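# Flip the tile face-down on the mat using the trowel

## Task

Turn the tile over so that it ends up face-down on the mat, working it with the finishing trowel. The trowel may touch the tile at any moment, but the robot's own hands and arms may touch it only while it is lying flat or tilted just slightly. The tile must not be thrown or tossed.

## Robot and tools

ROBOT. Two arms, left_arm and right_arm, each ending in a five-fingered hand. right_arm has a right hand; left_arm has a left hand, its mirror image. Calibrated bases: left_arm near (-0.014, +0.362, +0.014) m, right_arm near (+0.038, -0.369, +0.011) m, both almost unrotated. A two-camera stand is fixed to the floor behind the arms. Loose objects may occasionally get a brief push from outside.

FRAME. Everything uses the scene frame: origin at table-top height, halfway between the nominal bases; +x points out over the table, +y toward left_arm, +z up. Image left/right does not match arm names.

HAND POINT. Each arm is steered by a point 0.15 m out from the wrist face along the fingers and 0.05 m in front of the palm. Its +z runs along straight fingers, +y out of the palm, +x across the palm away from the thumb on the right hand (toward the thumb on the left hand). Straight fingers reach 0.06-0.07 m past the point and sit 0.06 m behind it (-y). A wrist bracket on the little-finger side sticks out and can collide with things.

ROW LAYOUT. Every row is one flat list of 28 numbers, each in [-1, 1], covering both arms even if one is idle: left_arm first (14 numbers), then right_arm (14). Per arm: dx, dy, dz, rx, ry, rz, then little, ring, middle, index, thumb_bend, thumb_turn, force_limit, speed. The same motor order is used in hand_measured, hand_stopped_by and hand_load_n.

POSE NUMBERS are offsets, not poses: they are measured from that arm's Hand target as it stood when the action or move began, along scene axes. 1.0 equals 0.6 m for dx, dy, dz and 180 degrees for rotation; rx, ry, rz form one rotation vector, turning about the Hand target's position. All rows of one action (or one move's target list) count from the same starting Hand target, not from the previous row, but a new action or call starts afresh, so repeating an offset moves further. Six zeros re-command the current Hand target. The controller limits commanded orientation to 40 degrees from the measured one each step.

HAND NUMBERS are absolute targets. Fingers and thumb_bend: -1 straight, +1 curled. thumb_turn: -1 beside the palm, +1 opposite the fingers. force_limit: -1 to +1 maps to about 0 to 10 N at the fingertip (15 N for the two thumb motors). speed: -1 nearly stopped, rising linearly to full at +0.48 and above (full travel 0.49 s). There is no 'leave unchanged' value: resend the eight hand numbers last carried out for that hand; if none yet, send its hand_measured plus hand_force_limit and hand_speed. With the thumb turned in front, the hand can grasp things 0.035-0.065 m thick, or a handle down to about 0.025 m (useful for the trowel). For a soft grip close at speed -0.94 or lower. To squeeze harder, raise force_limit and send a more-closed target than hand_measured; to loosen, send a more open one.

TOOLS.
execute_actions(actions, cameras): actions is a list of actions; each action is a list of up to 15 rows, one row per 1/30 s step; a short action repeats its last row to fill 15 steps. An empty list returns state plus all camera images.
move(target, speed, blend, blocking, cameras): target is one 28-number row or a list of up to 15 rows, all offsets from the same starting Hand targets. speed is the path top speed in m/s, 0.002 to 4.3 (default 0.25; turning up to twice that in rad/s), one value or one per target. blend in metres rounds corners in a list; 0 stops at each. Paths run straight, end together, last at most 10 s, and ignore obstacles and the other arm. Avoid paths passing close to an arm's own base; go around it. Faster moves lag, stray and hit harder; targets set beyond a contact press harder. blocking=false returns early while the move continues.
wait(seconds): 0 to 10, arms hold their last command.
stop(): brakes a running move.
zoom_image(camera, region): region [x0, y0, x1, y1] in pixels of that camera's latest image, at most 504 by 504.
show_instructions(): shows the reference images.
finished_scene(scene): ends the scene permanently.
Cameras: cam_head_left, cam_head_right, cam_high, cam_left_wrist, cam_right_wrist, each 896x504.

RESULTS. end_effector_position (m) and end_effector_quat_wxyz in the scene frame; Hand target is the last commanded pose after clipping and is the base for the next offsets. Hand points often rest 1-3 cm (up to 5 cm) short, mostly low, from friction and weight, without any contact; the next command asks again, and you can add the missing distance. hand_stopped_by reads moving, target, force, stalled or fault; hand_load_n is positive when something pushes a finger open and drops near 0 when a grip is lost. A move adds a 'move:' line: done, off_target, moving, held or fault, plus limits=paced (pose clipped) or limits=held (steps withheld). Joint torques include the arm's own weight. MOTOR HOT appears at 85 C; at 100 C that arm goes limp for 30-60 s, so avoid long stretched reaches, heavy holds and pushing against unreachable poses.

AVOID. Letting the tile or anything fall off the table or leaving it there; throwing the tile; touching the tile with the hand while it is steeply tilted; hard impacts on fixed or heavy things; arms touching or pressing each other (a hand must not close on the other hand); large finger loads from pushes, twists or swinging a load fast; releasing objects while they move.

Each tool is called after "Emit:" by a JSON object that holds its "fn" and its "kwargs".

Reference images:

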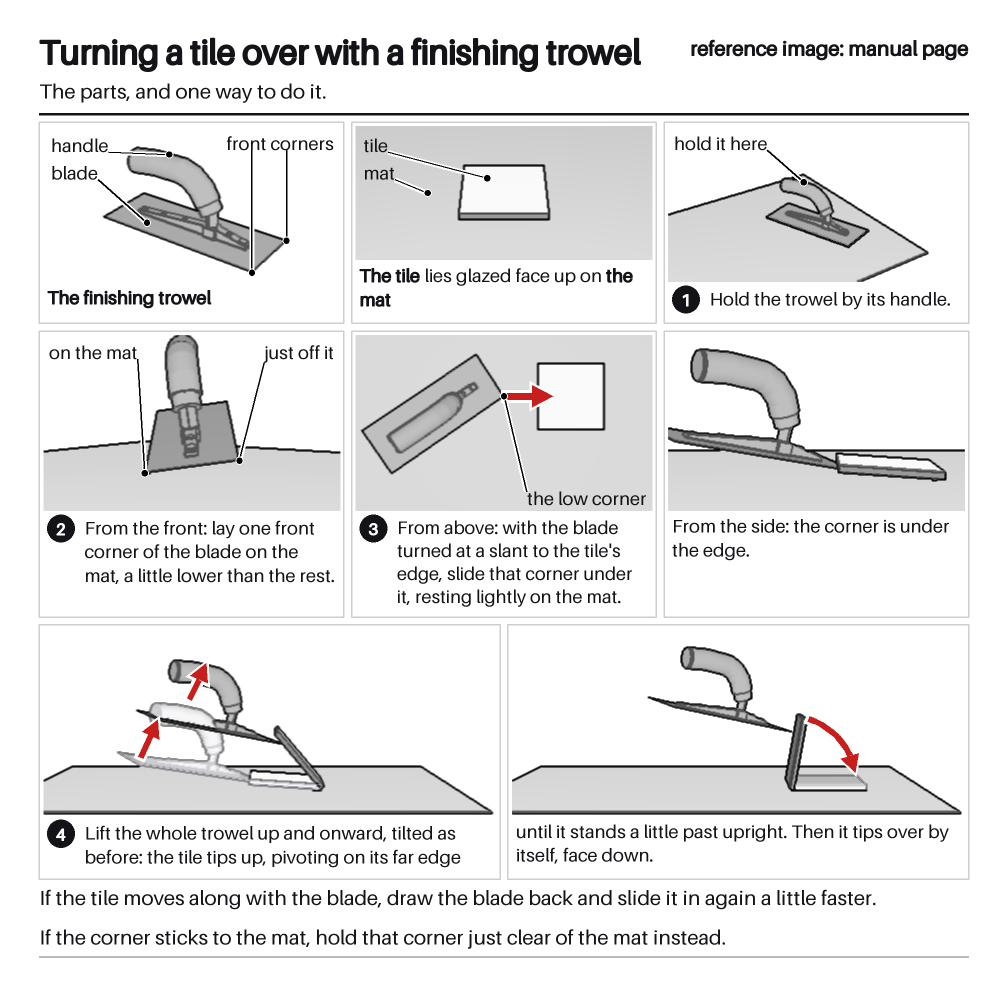

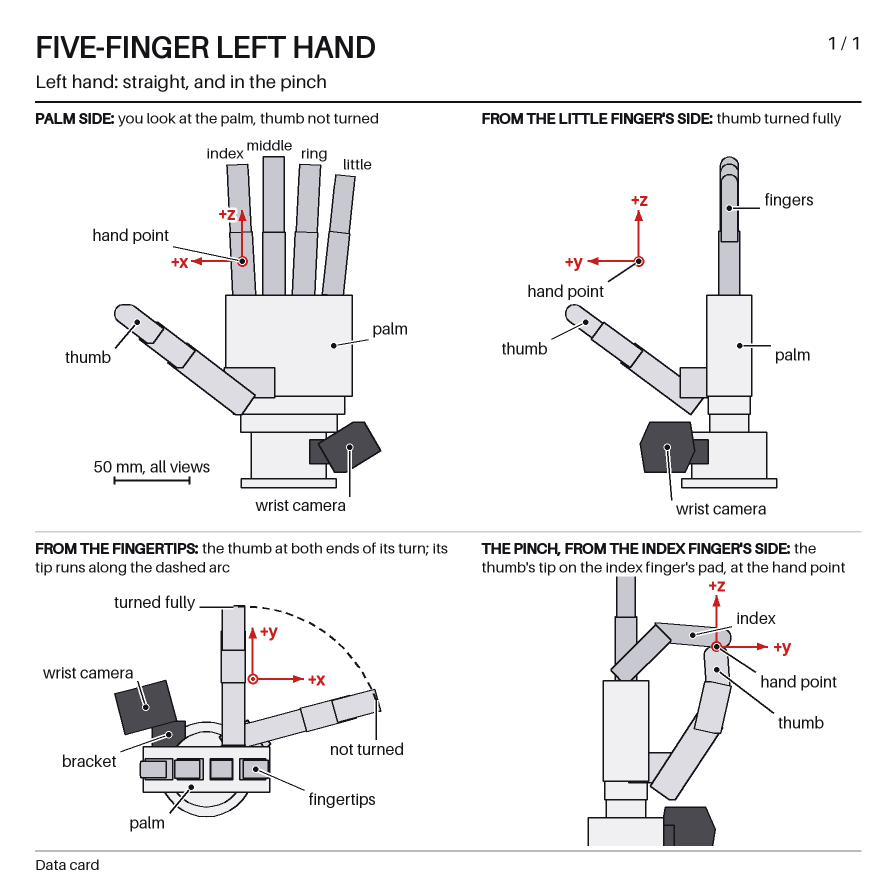

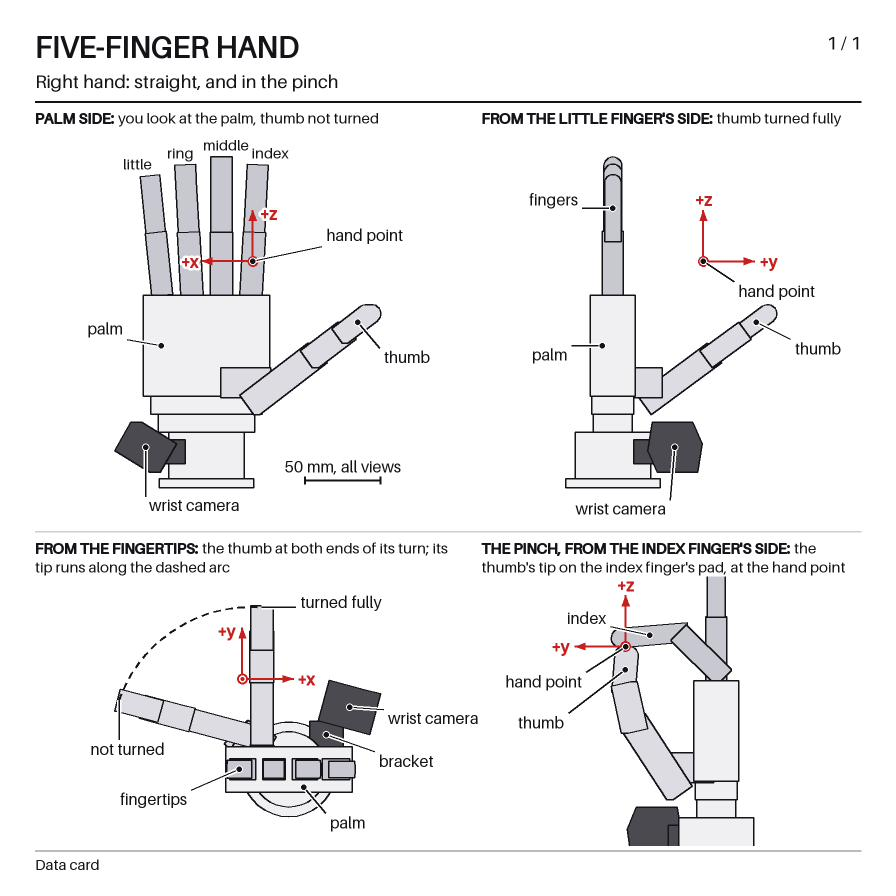

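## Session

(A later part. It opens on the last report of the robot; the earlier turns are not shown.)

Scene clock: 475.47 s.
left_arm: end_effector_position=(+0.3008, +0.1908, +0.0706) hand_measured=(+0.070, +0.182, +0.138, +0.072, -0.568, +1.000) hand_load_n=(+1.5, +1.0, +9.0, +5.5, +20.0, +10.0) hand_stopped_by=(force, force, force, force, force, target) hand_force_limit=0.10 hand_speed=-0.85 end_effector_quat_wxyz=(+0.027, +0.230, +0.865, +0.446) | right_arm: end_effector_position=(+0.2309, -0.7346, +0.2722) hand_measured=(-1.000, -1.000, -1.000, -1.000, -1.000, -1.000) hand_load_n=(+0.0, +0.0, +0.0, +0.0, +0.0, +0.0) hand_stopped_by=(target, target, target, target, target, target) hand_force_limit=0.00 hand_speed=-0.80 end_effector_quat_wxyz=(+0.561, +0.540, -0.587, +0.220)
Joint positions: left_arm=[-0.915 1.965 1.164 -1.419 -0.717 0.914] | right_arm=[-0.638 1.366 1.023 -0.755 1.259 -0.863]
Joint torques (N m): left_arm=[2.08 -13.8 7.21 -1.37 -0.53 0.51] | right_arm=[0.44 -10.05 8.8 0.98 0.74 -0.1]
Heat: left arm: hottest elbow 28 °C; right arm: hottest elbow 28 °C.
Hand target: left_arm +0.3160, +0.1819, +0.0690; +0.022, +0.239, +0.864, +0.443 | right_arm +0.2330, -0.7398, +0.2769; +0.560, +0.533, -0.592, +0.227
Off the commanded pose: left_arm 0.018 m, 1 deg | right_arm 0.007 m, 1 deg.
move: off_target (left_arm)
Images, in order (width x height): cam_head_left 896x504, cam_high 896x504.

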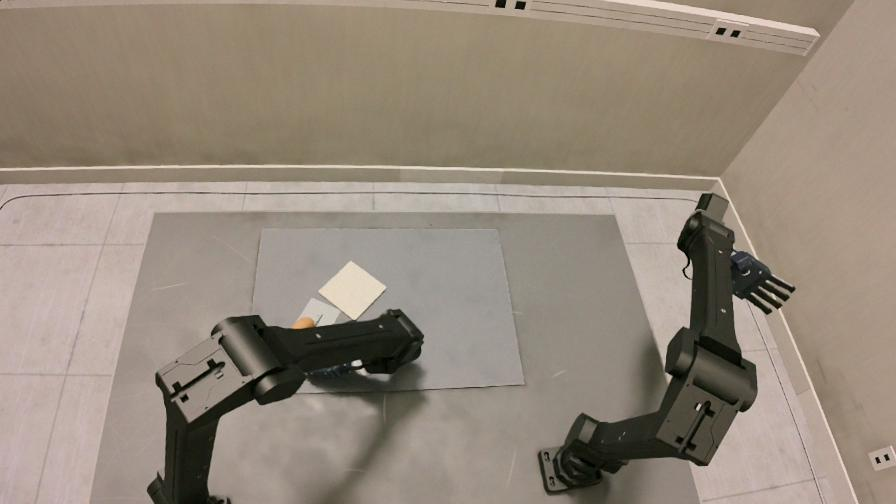

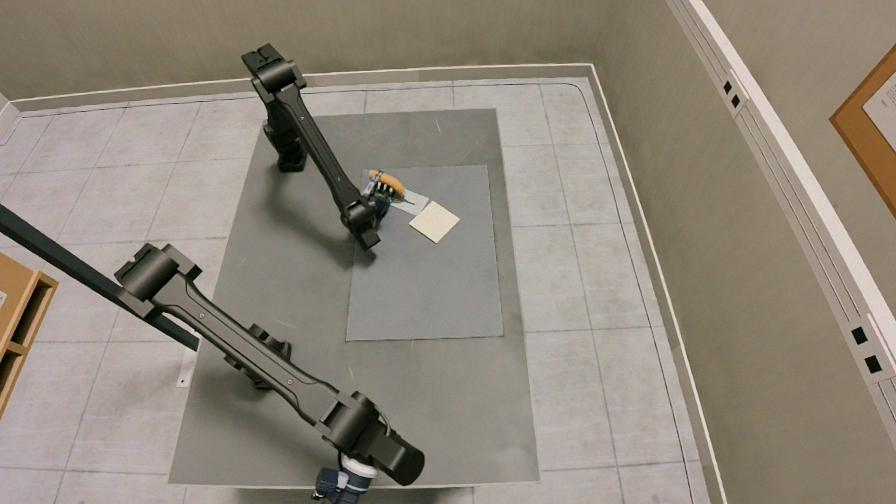

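Emit:
{"fn": "move", "kwargs": {"target": [[-0.05,0.04,0.03,0,0,0,0.6,0.6,0.6,0.5,-0.2,1,0.1,-0.85, 0,0,0,0,0,0,-1,-1,-1,-1,-1,-1,0,-0.8],[-0.145,0.0585,0.025,-0.0116,-0.0166,0.0786,0.6,0.6,0.6,0.5,-0.2,1,0.1,-0.85, 0,0,0,0,0,0,-1,-1,-1,-1,-1,-1,0,-0.8]], "speed": 0.15, "blend": [0.01,0], "cameras": ["cam_head_left","cam_high","cam_head_right"]}}

Emit:
{"fn": "zoom_image", "kwargs": {"camera": "cam_high", "region": [340, 140, 470, 250]}}

Emit:
{"fn": "zoom_image", "kwargs": {"camera": "cam_head_left", "region": [240, 250, 400, 390]}}

Emit:
{"fn": "zoom_image", "kwargs": {"camera": "cam_head_right", "region": [220, 260, 390, 400]}}

Scene clock: 517.80 s.
left_arm: end_effector_position=(+0.2333, +0.2178, +0.0712) hand_measured=(+0.068, +0.182, +0.138, +0.072, -0.568, +1.000) hand_load_n=(+5.0, +2.0, +9.0, +3.0, +20.0, +7.0) hand_stopped_by=(force, force, force, force, force, target) hand_force_limit=0.10 hand_speed=-0.85 end_effector_quat_wxyz=(-0.015, +0.118, +0.893, +0.433) | right_arm: end_effector_position=(+0.2309, -0.7346, +0.2722) hand_measured=(-1.000, -1.000, -1.000, -1.000, -1.000, -1.000) hand_load_n=(+0.0, +0.0, +0.0, +0.0, -0.5, +0.0) hand_stopped_by=(target, target, target, target, target, target) hand_force_limit=0.00 hand_speed=-0.80 end_effector_quat_wxyz=(+0.561, +0.540, -0.587, +0.220)
Joint positions: left_arm=[-0.922 1.911 1.078 -1.485 -0.551 0.679] | right_arm=[-0.638 1.366 1.023 -0.755 1.259 -0.863]
Joint torques (N m): left_arm=[0.09 -17.55 3.07 -2.32 -0.44 -0.02] | right_arm=[0.67 -9.99 8.79 1.01 0.76 -0.11]
Heat: left arm: hottest elbow 28 °C; right arm: hottest elbow 28 °C.
Hand target: left_arm +0.2290, +0.2170, +0.0839; -0.006, +0.118, +0.894, +0.433 | right_arm +0.2330, -0.7398, +0.2769; +0.560, +0.533, -0.592, +0.227
Off the commanded pose: left_arm 0.014 m, 1 deg | right_arm 0.007 m, 1 deg.
move: off_target (left_arm)
Images, in order (width x height): cam_head_left 896x504, cam_head_right 896x504, cam_high 896x504.

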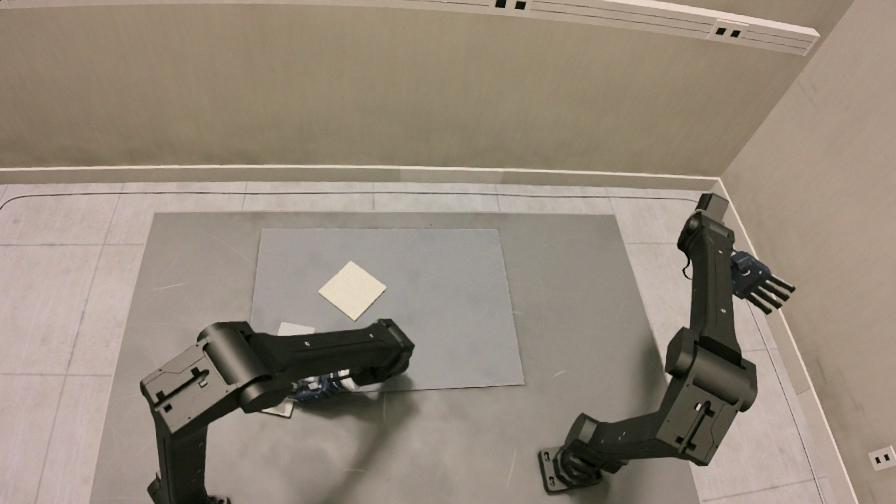

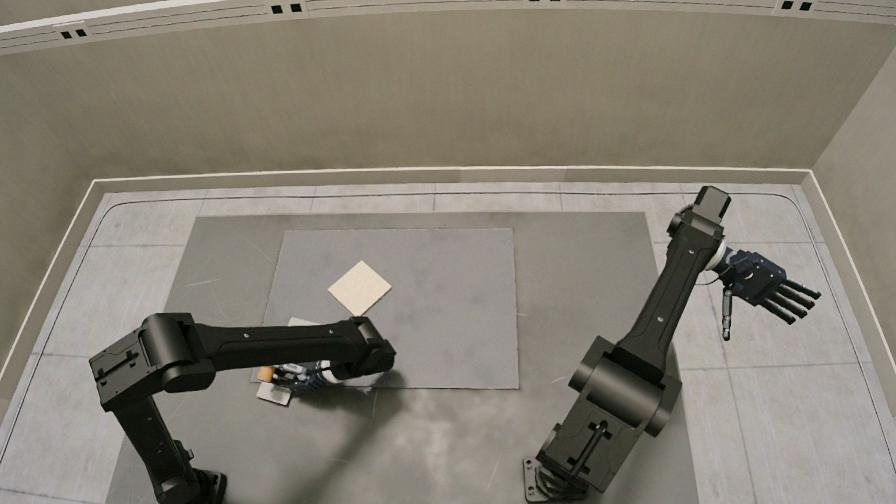

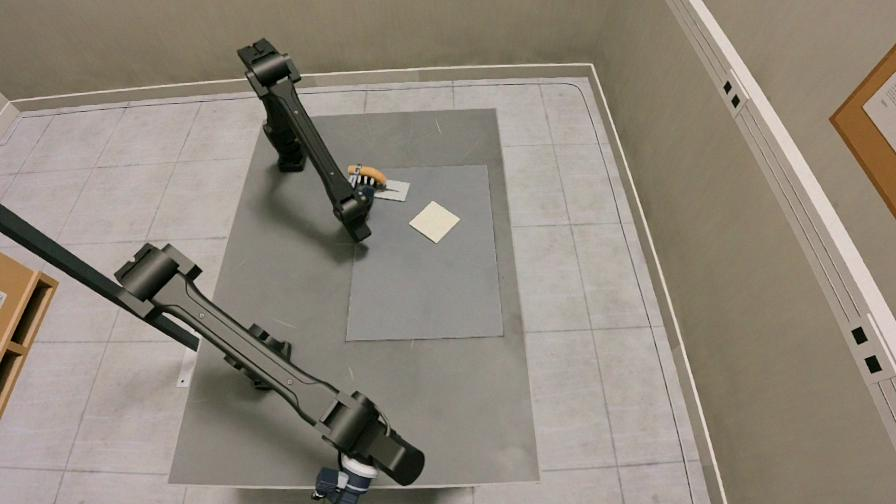

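Scaled by 3.877 from the camera's 896x504 image, which has a finer 1280x720 frame.

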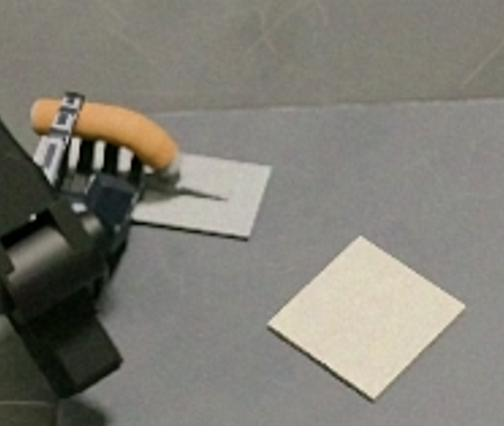

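Scaled by 3.150 from the camera's 896x504 image, which has a finer 1280x720 frame.

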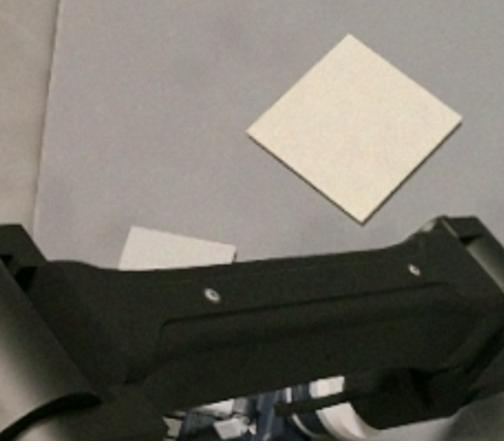

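Scaled by 2.965 from the camera's 896x504 image, which has a finer 1280x720 frame.

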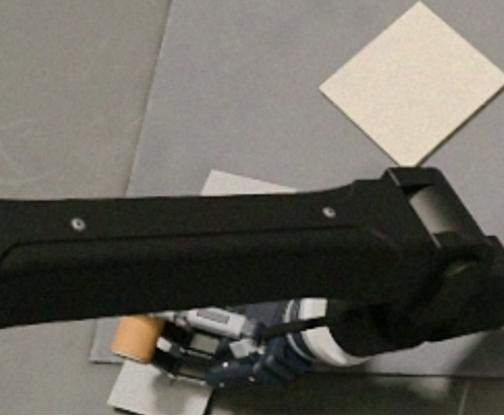

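Emit:
{"fn": "move", "kwargs": {"target": [0,0,-0.027,0,0,0,0.6,0.6,0.6,0.5,-0.2,1,0.1,-0.85, 0,0,0,0,0,0,-1,-1,-1,-1,-1,-1,0,-0.8], "speed": 0.06, "cameras": ["cam_high"]}}

Emit:
{"fn": "zoom_image", "kwargs": {"camera": "cam_high", "region": [370, 170, 420, 220]}}

Scene clock: 529.83 s.
left_arm: end_effector_position=(+0.2329, +0.2181, +0.0675) hand_measured=(+0.068, +0.182, +0.138, +0.072, -0.568, +1.000) hand_load_n=(+5.5, +2.0, +9.0, +3.5, +20.5, +7.0) hand_stopped_by=(force, force, force, force, force, target) hand_force_limit=0.10 hand_speed=-0.85 end_effector_quat_wxyz=(-0.012, +0.117, +0.895, +0.430) | right_arm: end_effector_position=(+0.2309, -0.7346, +0.2722) hand_measured=(-1.000, -1.000, -1.000, -1.000, -1.000, -1.000) hand_load_n=(+0.0, +0.0, +0.0, +0.0, +0.0, +0.0) hand_stopped_by=(target, target, target, target, target, target) hand_force_limit=0.00 hand_speed=-0.80 end_effector_quat_wxyz=(+0.561, +0.540, -0.587, +0.220)
Joint positions: left_arm=[-0.922 1.911 1.072 -1.469 -0.551 0.679] | right_arm=[-0.638 1.366 1.023 -0.755 1.259 -0.863]
Joint torques (N m): left_arm=[0.03 -14.62 3.04 -1.39 -0.45 -0.01] | right_arm=[0.44 -9.99 8.79 1.03 0.75 -0.11]
Heat: left arm: hottest elbow 27 °C; right arm: hottest elbow 28 °C.
Hand target: left_arm +0.2290, +0.2170, +0.0677; -0.006, +0.119, +0.894, +0.433 | right_arm +0.2330, -0.7398, +0.2769; +0.560, +0.533, -0.592, +0.227
Off the commanded pose: left_arm 0.004 m, 1 deg | right_arm 0.007 m, 1 deg.
move: done
Images, in order (width x height): cam_high 896x504.

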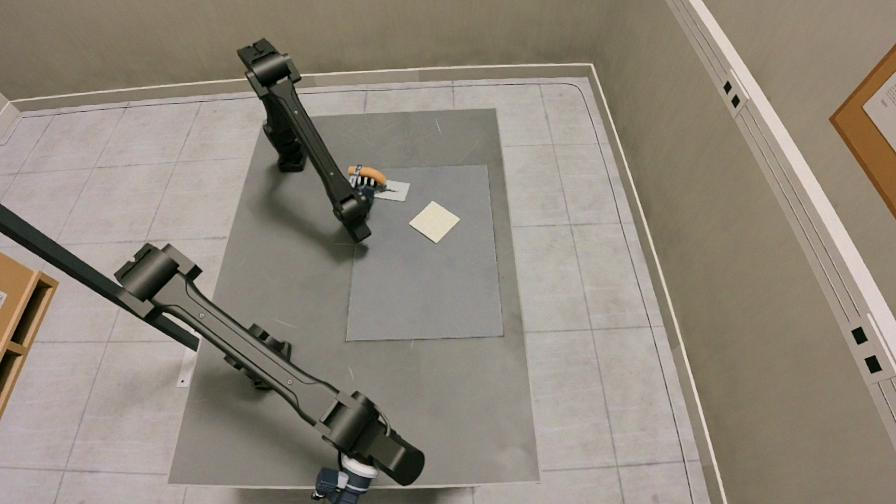

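Scaled by 10.080 from the camera's 896x504 image, which has a finer 1280x720 frame.

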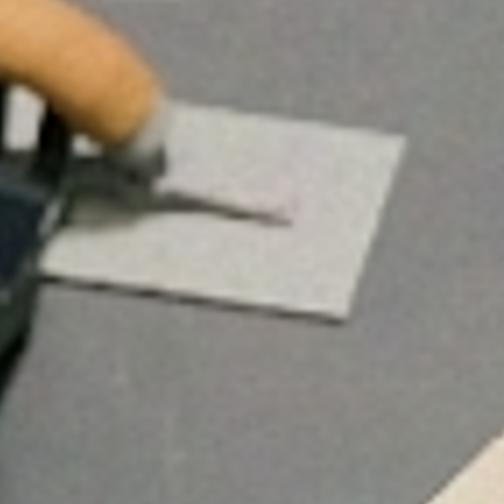

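Emit:
{"fn": "move", "kwargs": {"target": [[0.048,-0.046,-0.025,0,0,0,0.6,0.6,0.6,0.5,-0.2,1,0.1,-0.85, 0,0,0,0,0,0,-1,-1,-1,-1,-1,-1,0,-0.8],[0.1467,-0.1417,-0.025,0,0,0,0.6,0.6,0.6,0.5,-0.2,1,0.1,-0.85, 0,0,0,0,0,0,-1,-1,-1,-1,-1,-1,0,-0.8]], "speed": 0.7, "blend": [0.02,0], "cameras": ["cam_high","cam_head_left","cam_head_right"]}}

Emit:
{"fn": "zoom_image", "kwargs": {"camera": "cam_high", "region": [370, 160, 480, 270]}}

Scene clock: 535.00 s.
left_arm: end_effector_position=(+0.2981, +0.1452, +0.0637) hand_measured=(+0.070, +0.182, +0.138, +0.072, -0.568, +1.000) hand_load_n=(+2.5, +1.5, +8.0, +1.5, +20.0, +9.0) hand_stopped_by=(force, force, force, force, force, target) hand_force_limit=0.10 hand_speed=-0.85 end_effector_quat_wxyz=(-0.014, +0.117, +0.887, +0.445) | right_arm: end_effector_position=(+0.2309, -0.7346, +0.2722) hand_measured=(-1.000, -1.000, -1.000, -1.000, -1.000, -1.000) hand_load_n=(+0.0, +0.0, +0.0, +0.0, +0.0, +0.0) hand_stopped_by=(target, target, target, target, target, target) hand_force_limit=0.00 hand_speed=-0.80 end_effector_quat_wxyz=(+0.561, +0.540, -0.587, +0.220)
Joint positions: left_arm=[-0.908 2.124 1.414 -1.63 -0.576 0.675] | right_arm=[-0.638 1.366 1.023 -0.755 1.259 -0.863]
Joint torques (N m): left_arm=[1.9 -15.56 8.35 -0.55 -0.52 0.39] | right_arm=[0.03 -9.88 8.77 1.02 0.74 -0.12]
Heat: left arm: hottest elbow 27 °C; right arm: hottest elbow 28 °C.
Hand target: left_arm +0.3170, +0.1320, +0.0528; -0.006, +0.118, +0.894, +0.433 | right_arm +0.2330, -0.7398, +0.2769; +0.560, +0.533, -0.592, +0.227
Off the commanded pose: left_arm 0.026 m, 2 deg | right_arm 0.007 m, 1 deg.
move: off_target (left_arm)
Images, in order (width x height): cam_head_left 896x504, cam_head_right 896x504, cam_high 896x504.

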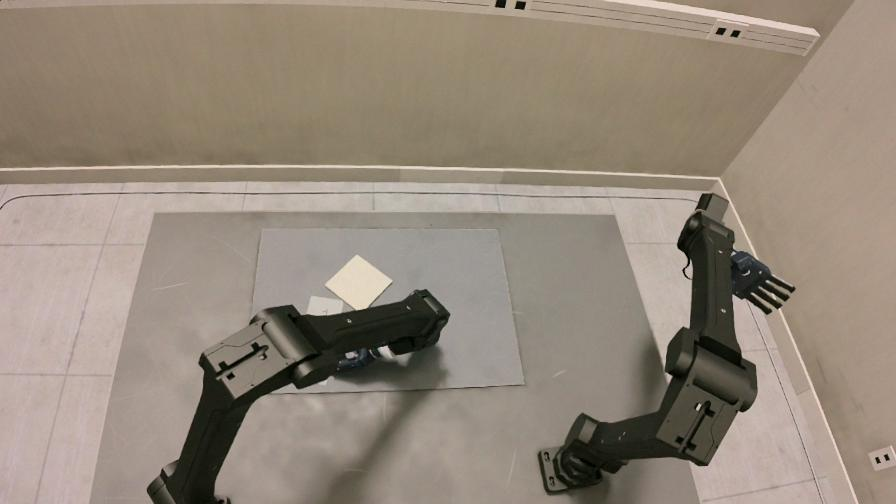

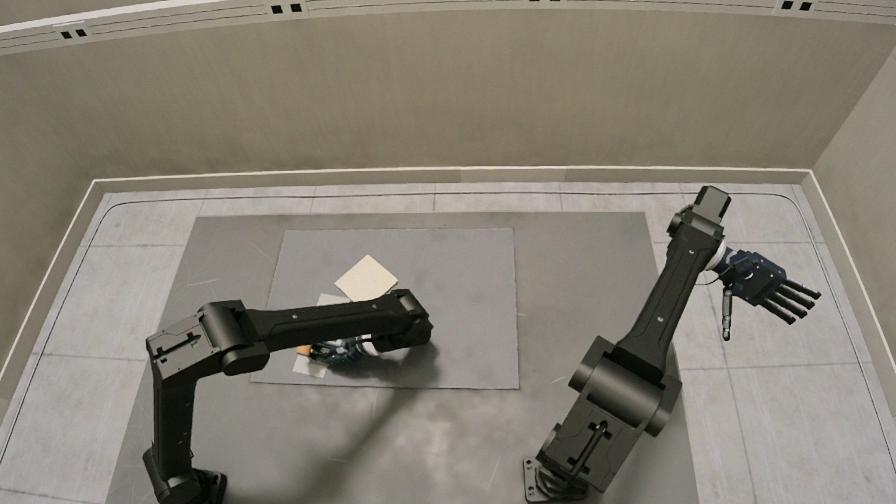

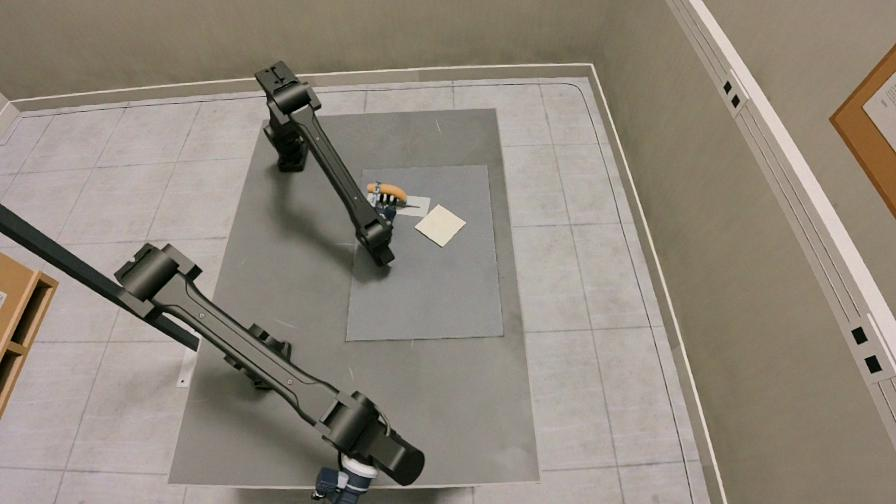

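Scaled by 4.582 from the camera's 896x504 image, which has a finer 1280x720 frame.

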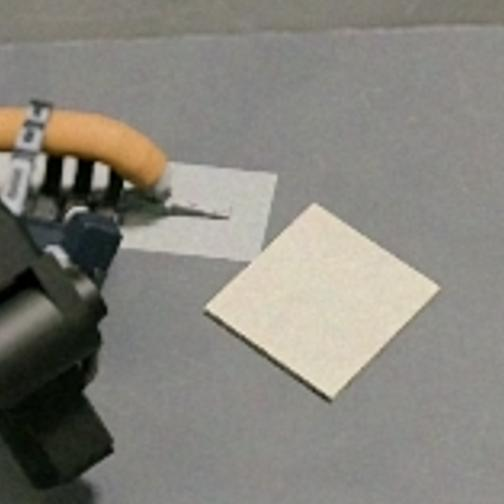

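Emit:
{"fn": "move", "kwargs": {"target": [-0.133,0.113,0.054,0,0,0,0.6,0.6,0.6,0.5,-0.2,1,0.1,-0.85, 0.395,0.733,0.088,0.3054,-0.2869,-0.1641,-1,-1,-1,-1,-1,-1,0,-0.8], "speed": 0.2, "cameras": ["all"]}}

Scene clock: 583.60 s.
left_arm: end_effector_position=(+0.2403, +0.2026, +0.0766) hand_measured=(+0.070, +0.180, +0.138, +0.072, -0.568, +1.000) hand_load_n=(+3.5, +3.5, +9.0, +1.5, +18.0, +5.5) hand_stopped_by=(force, force, force, force, force, target) hand_force_limit=0.10 hand_speed=-0.85 end_effector_quat_wxyz=(-0.022, +0.121, +0.889, +0.440) | right_arm: end_effector_position=(+0.4597, -0.3038, +0.3106) hand_measured=(-1.000, -1.000, -1.000, -1.000, -1.000, -1.000) hand_load_n=(+0.0, +0.0, +0.0, +0.0, +0.0, +0.0) hand_stopped_by=(target, target, target, target, target, target) hand_force_limit=0.00 hand_speed=-0.80 end_effector_quat_wxyz=(+0.012, -0.417, +0.909, -0.001)
Joint positions: left_arm=[-0.93 1.945 1.14 -1.539 -0.546 0.673] | right_arm=[-0.036 1.501 1.644 -1.692 -0.008 0.715]
Joint torques (N m): left_arm=[0.09 -18.32 3.15 -1.43 -0.43 -0.02] | right_arm=[1.61 -11.63 11.89 -0.55 -0.11 0.09]
Heat: left arm: hottest elbow 29 °C; right arm: hottest elbow 28 °C.
Hand target: left_arm +0.2372, +0.1998, +0.0852; -0.006, +0.119, +0.894, +0.433 | right_arm +0.4700, -0.3000, +0.3298; +0.001, -0.418, +0.909, +0.000
Off the commanded pose: left_arm 0.010 m, 2 deg | right_arm 0.022 m, 1 deg.
joint sent to its limit (right arm) — joint 4 (wrist pitch), lower limit. The joint targets are off in orientation, not in position.
move: off_target (right_arm)
camera_calibration:
cam_left_wrist: T_world_to_cam=[[-0.494362, -0.524597, -0.693112, 0.277867], [-0.780514, -0.0830921, 0.619592, 0.159922], [-0.382628, 0.847286, -0.368377, 0.0592097], [0, 0, 0, 1]] pos_world=[0.284843, 0.108889, 0.115319]
cam_right_wrist: T_world_to_cam=[[-0.891527, 0.451067, -0.041454, 0.563797], [0.374265, 0.785086, 0.493524, -0.0826915], [0.255157, 0.424475, -0.868744, 0.395396], [0, 0, 0, 1]] pos_world=[0.4327, -0.357226, 0.40768]

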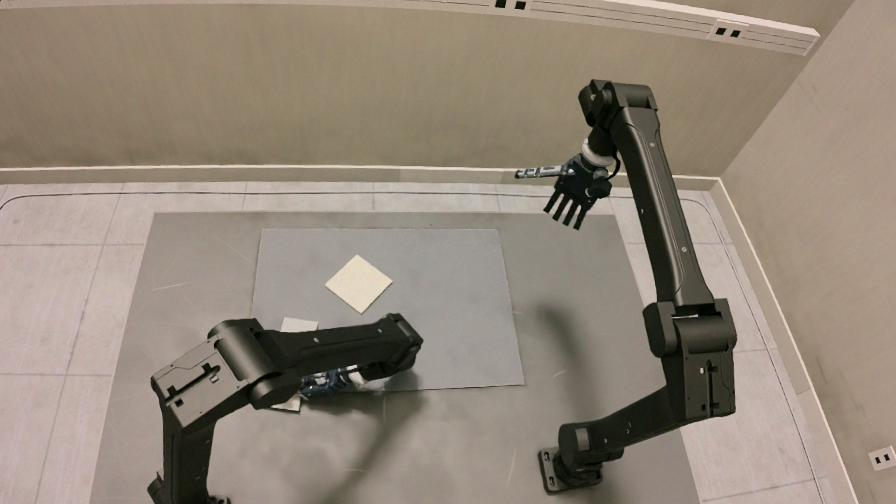

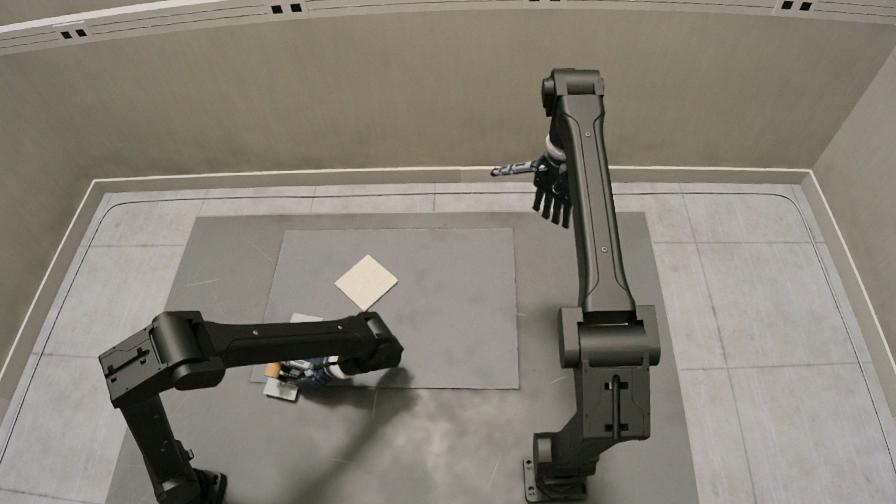

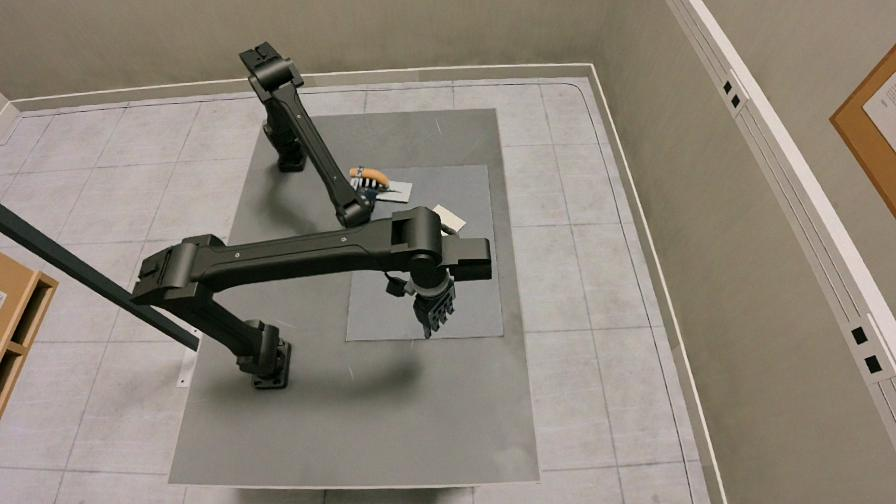

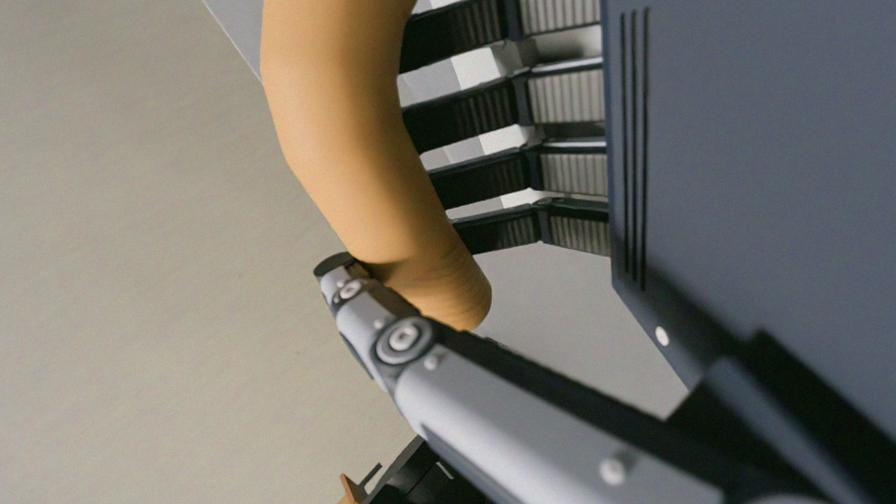

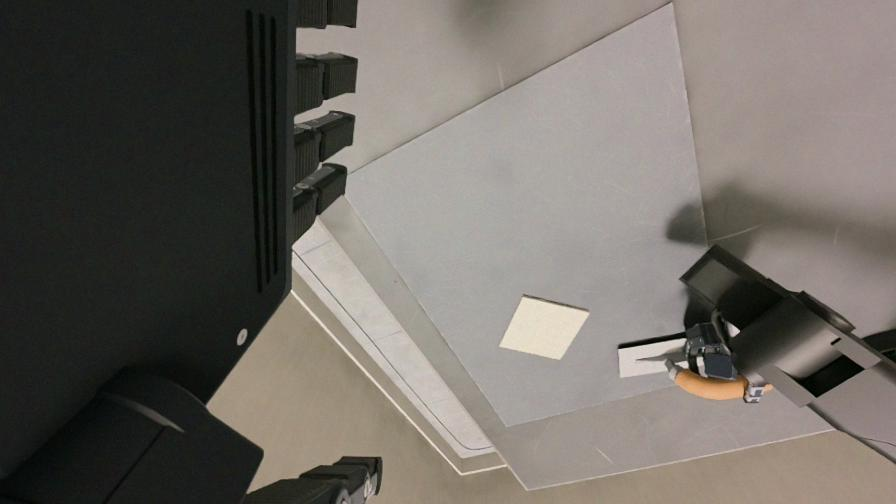

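Emit:
{"fn": "move", "kwargs": {"target": [0,0,0,0,0,0,0.6,0.6,0.6,0.5,-0.2,1,0.1,-0.85, 0.107,0.5275,-0.183,0,0,0,-1,-1,-1,-1,-1,-1,0,-0.8], "speed": 0.2, "cameras": ["all"]}}

Scene clock: 590.77 s.
left_arm: end_effector_position=(+0.2403, +0.2026, +0.0766) hand_measured=(+0.070, +0.180, +0.138, +0.072, -0.568, +1.000) hand_load_n=(+3.0, +3.5, +9.0, +2.0, +18.0, +6.0) hand_stopped_by=(force, force, force, force, force, target) hand_force_limit=0.10 hand_speed=-0.85 end_effector_quat_wxyz=(-0.022, +0.121, +0.889, +0.440) | right_arm: end_effector_position=(+0.5233, +0.0099, +0.1994) hand_measured=(-1.000, -1.000, -1.000, -1.000, -1.000, -1.000) hand_load_n=(+0.0, +0.0, +0.0, +0.0, -0.5, +0.0) hand_stopped_by=(target, target, target, target, target, target) hand_force_limit=0.00 hand_speed=-0.80 end_effector_quat_wxyz=(-0.021, -0.421, +0.907, -0.002)
Joint positions: left_arm=[-0.93 1.945 1.14 -1.539 -0.546 0.673] | right_arm=[0.515 1.967 1.975 -1.62 -0.001 1.257]
Joint torques (N m): left_arm=[0.09 -18.32 3.12 -1.44 -0.43 -0.02] | right_arm=[0.91 -18.78 11.93 -0.55 0.07 0.06]
Heat: left arm: hottest elbow 29 °C; right arm: hottest elbow 28 °C.
Hand target: left_arm +0.2372, +0.1998, +0.0852; -0.006, +0.119, +0.894, +0.433 | right_arm +0.5342, +0.0165, +0.2201; +0.001, -0.418, +0.909, -0.001
Off the commanded pose: left_arm 0.010 m, 2 deg | right_arm 0.024 m, 3 deg.
move: off_target (right_arm)
camera_calibration:
cam_left_wrist: T_world_to_cam=[[-0.494362, -0.524597, -0.693112, 0.277867], [-0.780514, -0.0830921, 0.619592, 0.159922], [-0.382628, 0.847286, -0.368377, 0.0592097], [0, 0, 0, 1]] pos_world=[0.284843, 0.108889, 0.115319]
cam_right_wrist: T_world_to_cam=[[-0.896484, 0.443067, -0.00283211, 0.46934], [0.39497, 0.80203, 0.448047, -0.299873], [0.200786, 0.400548, -0.894006, 0.183175], [0, 0, 0, 1]] pos_world=[0.502417, -0.0408123, 0.299446]

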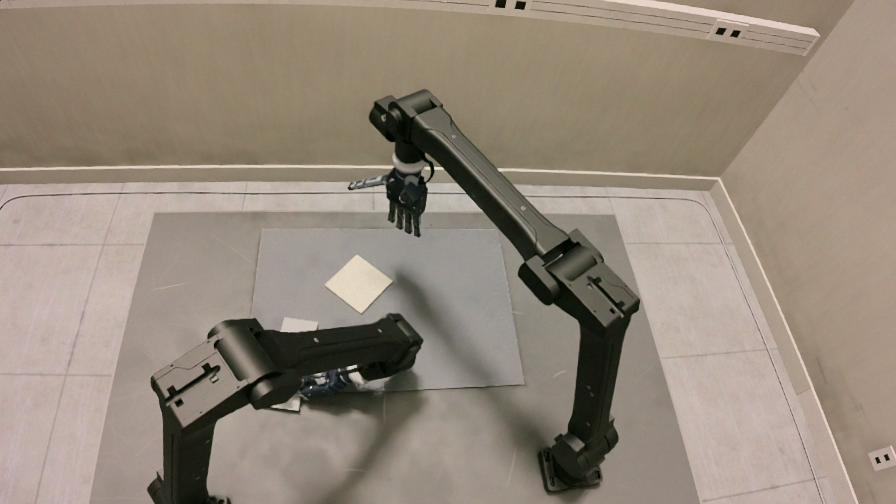

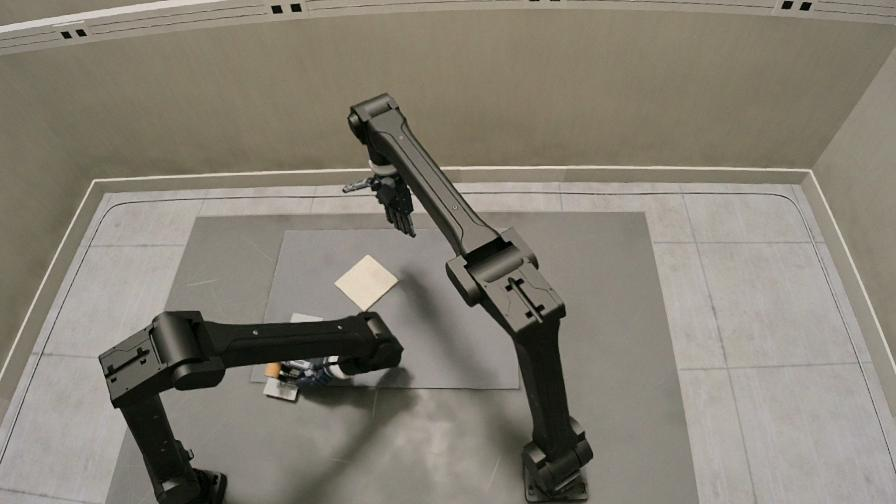

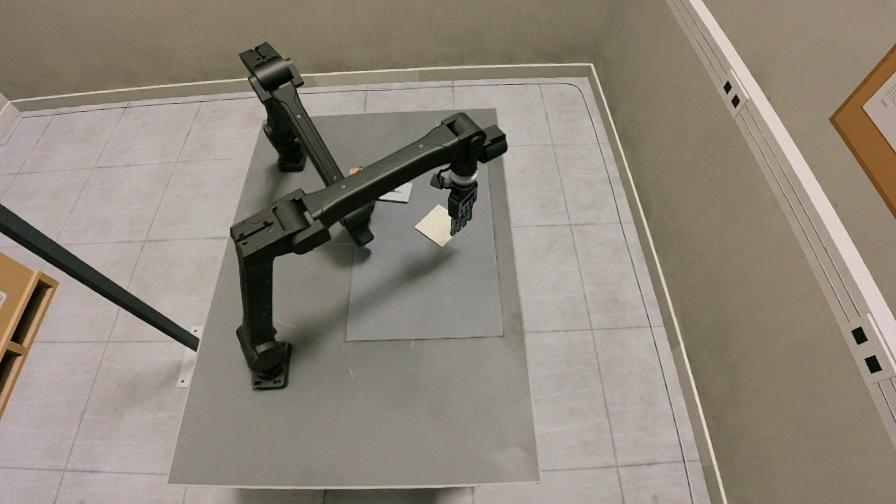

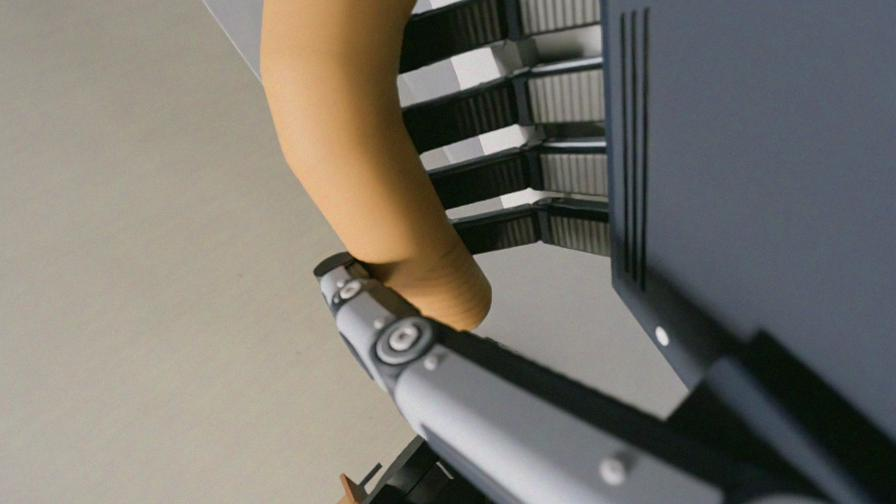

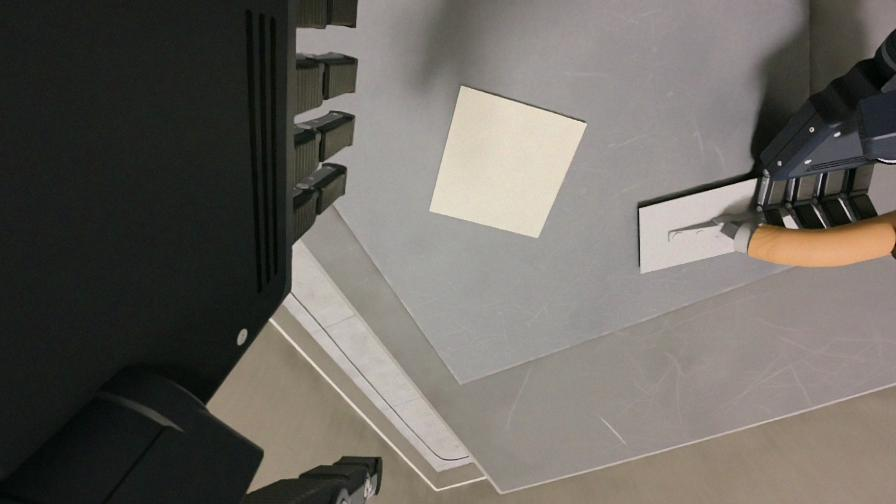

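Emit:
{"fn": "move", "kwargs": {"target": [0,0,0,0,0,0,0.6,0.6,0.6,0.5,-0.2,1,0.1,-0.85, 0.013,0.0625,-0.167,0,0,0,-1,-1,-1,-1,-1,-1,0,-0.8], "speed": 0.15, "cameras": ["cam_right_wrist","cam_high","cam_head_left"]}}

Scene clock: 609.50 s.
left_arm: end_effector_position=(+0.2403, +0.2026, +0.0766) hand_measured=(+0.070, +0.180, +0.138, +0.072, -0.568, +1.000) hand_load_n=(+3.0, +4.0, +9.0, +1.5, +18.0, +5.5) hand_stopped_by=(force, force, force, force, force, target) hand_force_limit=0.10 hand_speed=-0.85 end_effector_quat_wxyz=(-0.022, +0.121, +0.889, +0.440) | right_arm: end_effector_position=(+0.5403, +0.0480, +0.1136) hand_measured=(-1.000, -1.000, -1.000, -1.000, -1.000, -1.000) hand_load_n=(+0.0, +0.0, -0.5, +0.0, -0.5, +0.0) hand_stopped_by=(target, target, target, target, target, target) hand_force_limit=0.00 hand_speed=-0.80 end_effector_quat_wxyz=(-0.010, -0.418, +0.908, -0.001)
Joint positions: left_arm=[-0.93 1.945 1.14 -1.539 -0.546 0.673] | right_arm=[0.552 2.075 1.921 -1.438 -0.001 1.301]
Joint torques (N m): left_arm=[0.09 -18.26 3.15 -1.43 -0.42 -0.02] | right_arm=[1.44 -20.6 7.86 0.29 0.06 0.07]
Heat: left arm: hottest shoulder 28 °C; right arm: hottest elbow 28 °C.
Hand target: left_arm +0.2372, +0.1998, +0.0852; -0.006, +0.119, +0.894, +0.433 | right_arm +0.5421, +0.0540, +0.1200; +0.001, -0.418, +0.909, +0.000
Off the commanded pose: left_arm 0.010 m, 2 deg | right_arm 0.009 m, 1 deg.
move: done
camera_calibration:
cam_right_wrist: T_world_to_cam=[[-0.893613, 0.4486, -0.014611, 0.466959], [0.391681, 0.7953, 0.462692, -0.298213], [0.219184, 0.407745, -0.886399, 0.0765482], [0, 0, 0, 1]] pos_world=[0.517307, -0.00352139, 0.212656]
Images, in order (width x height): cam_head_left 896x504, cam_high 896x504, cam_right_wrist 896x504.

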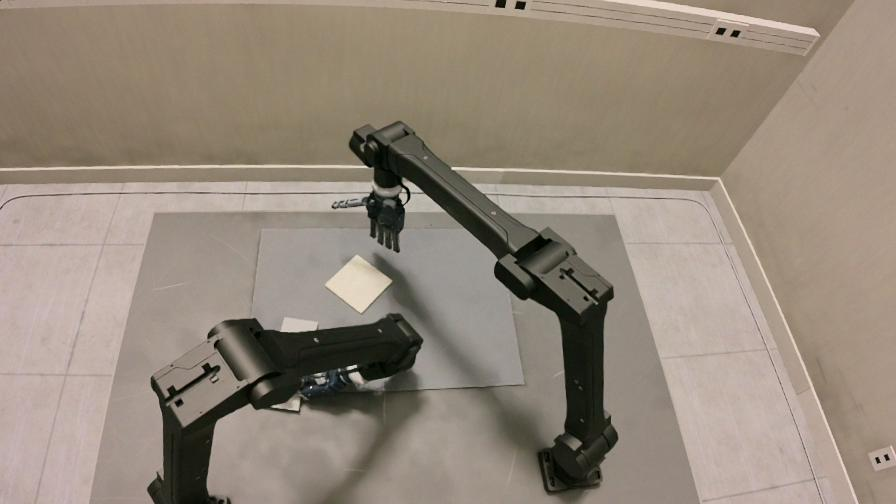

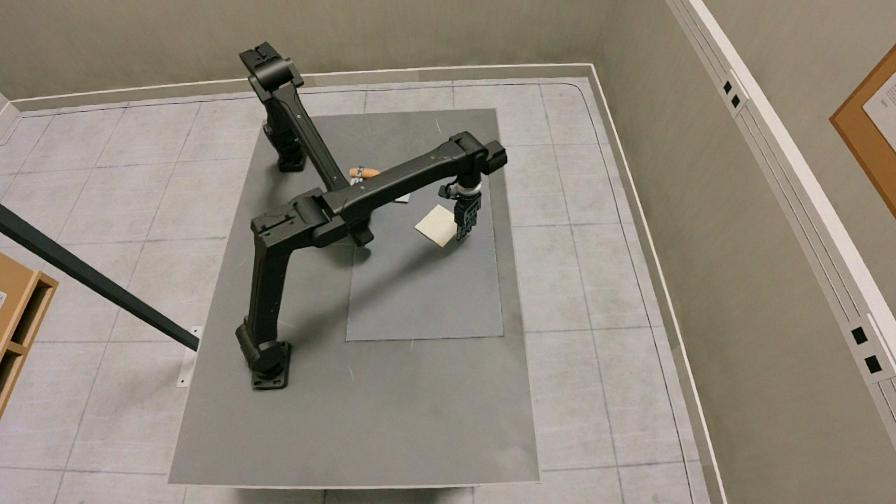

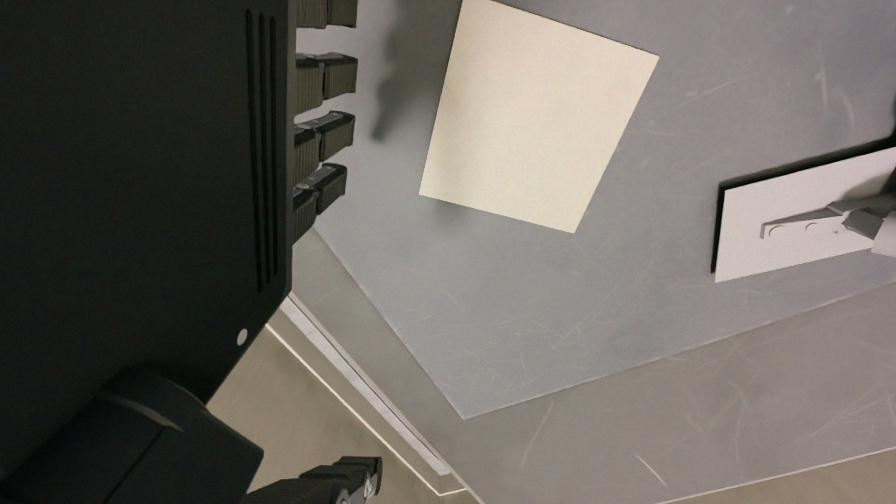

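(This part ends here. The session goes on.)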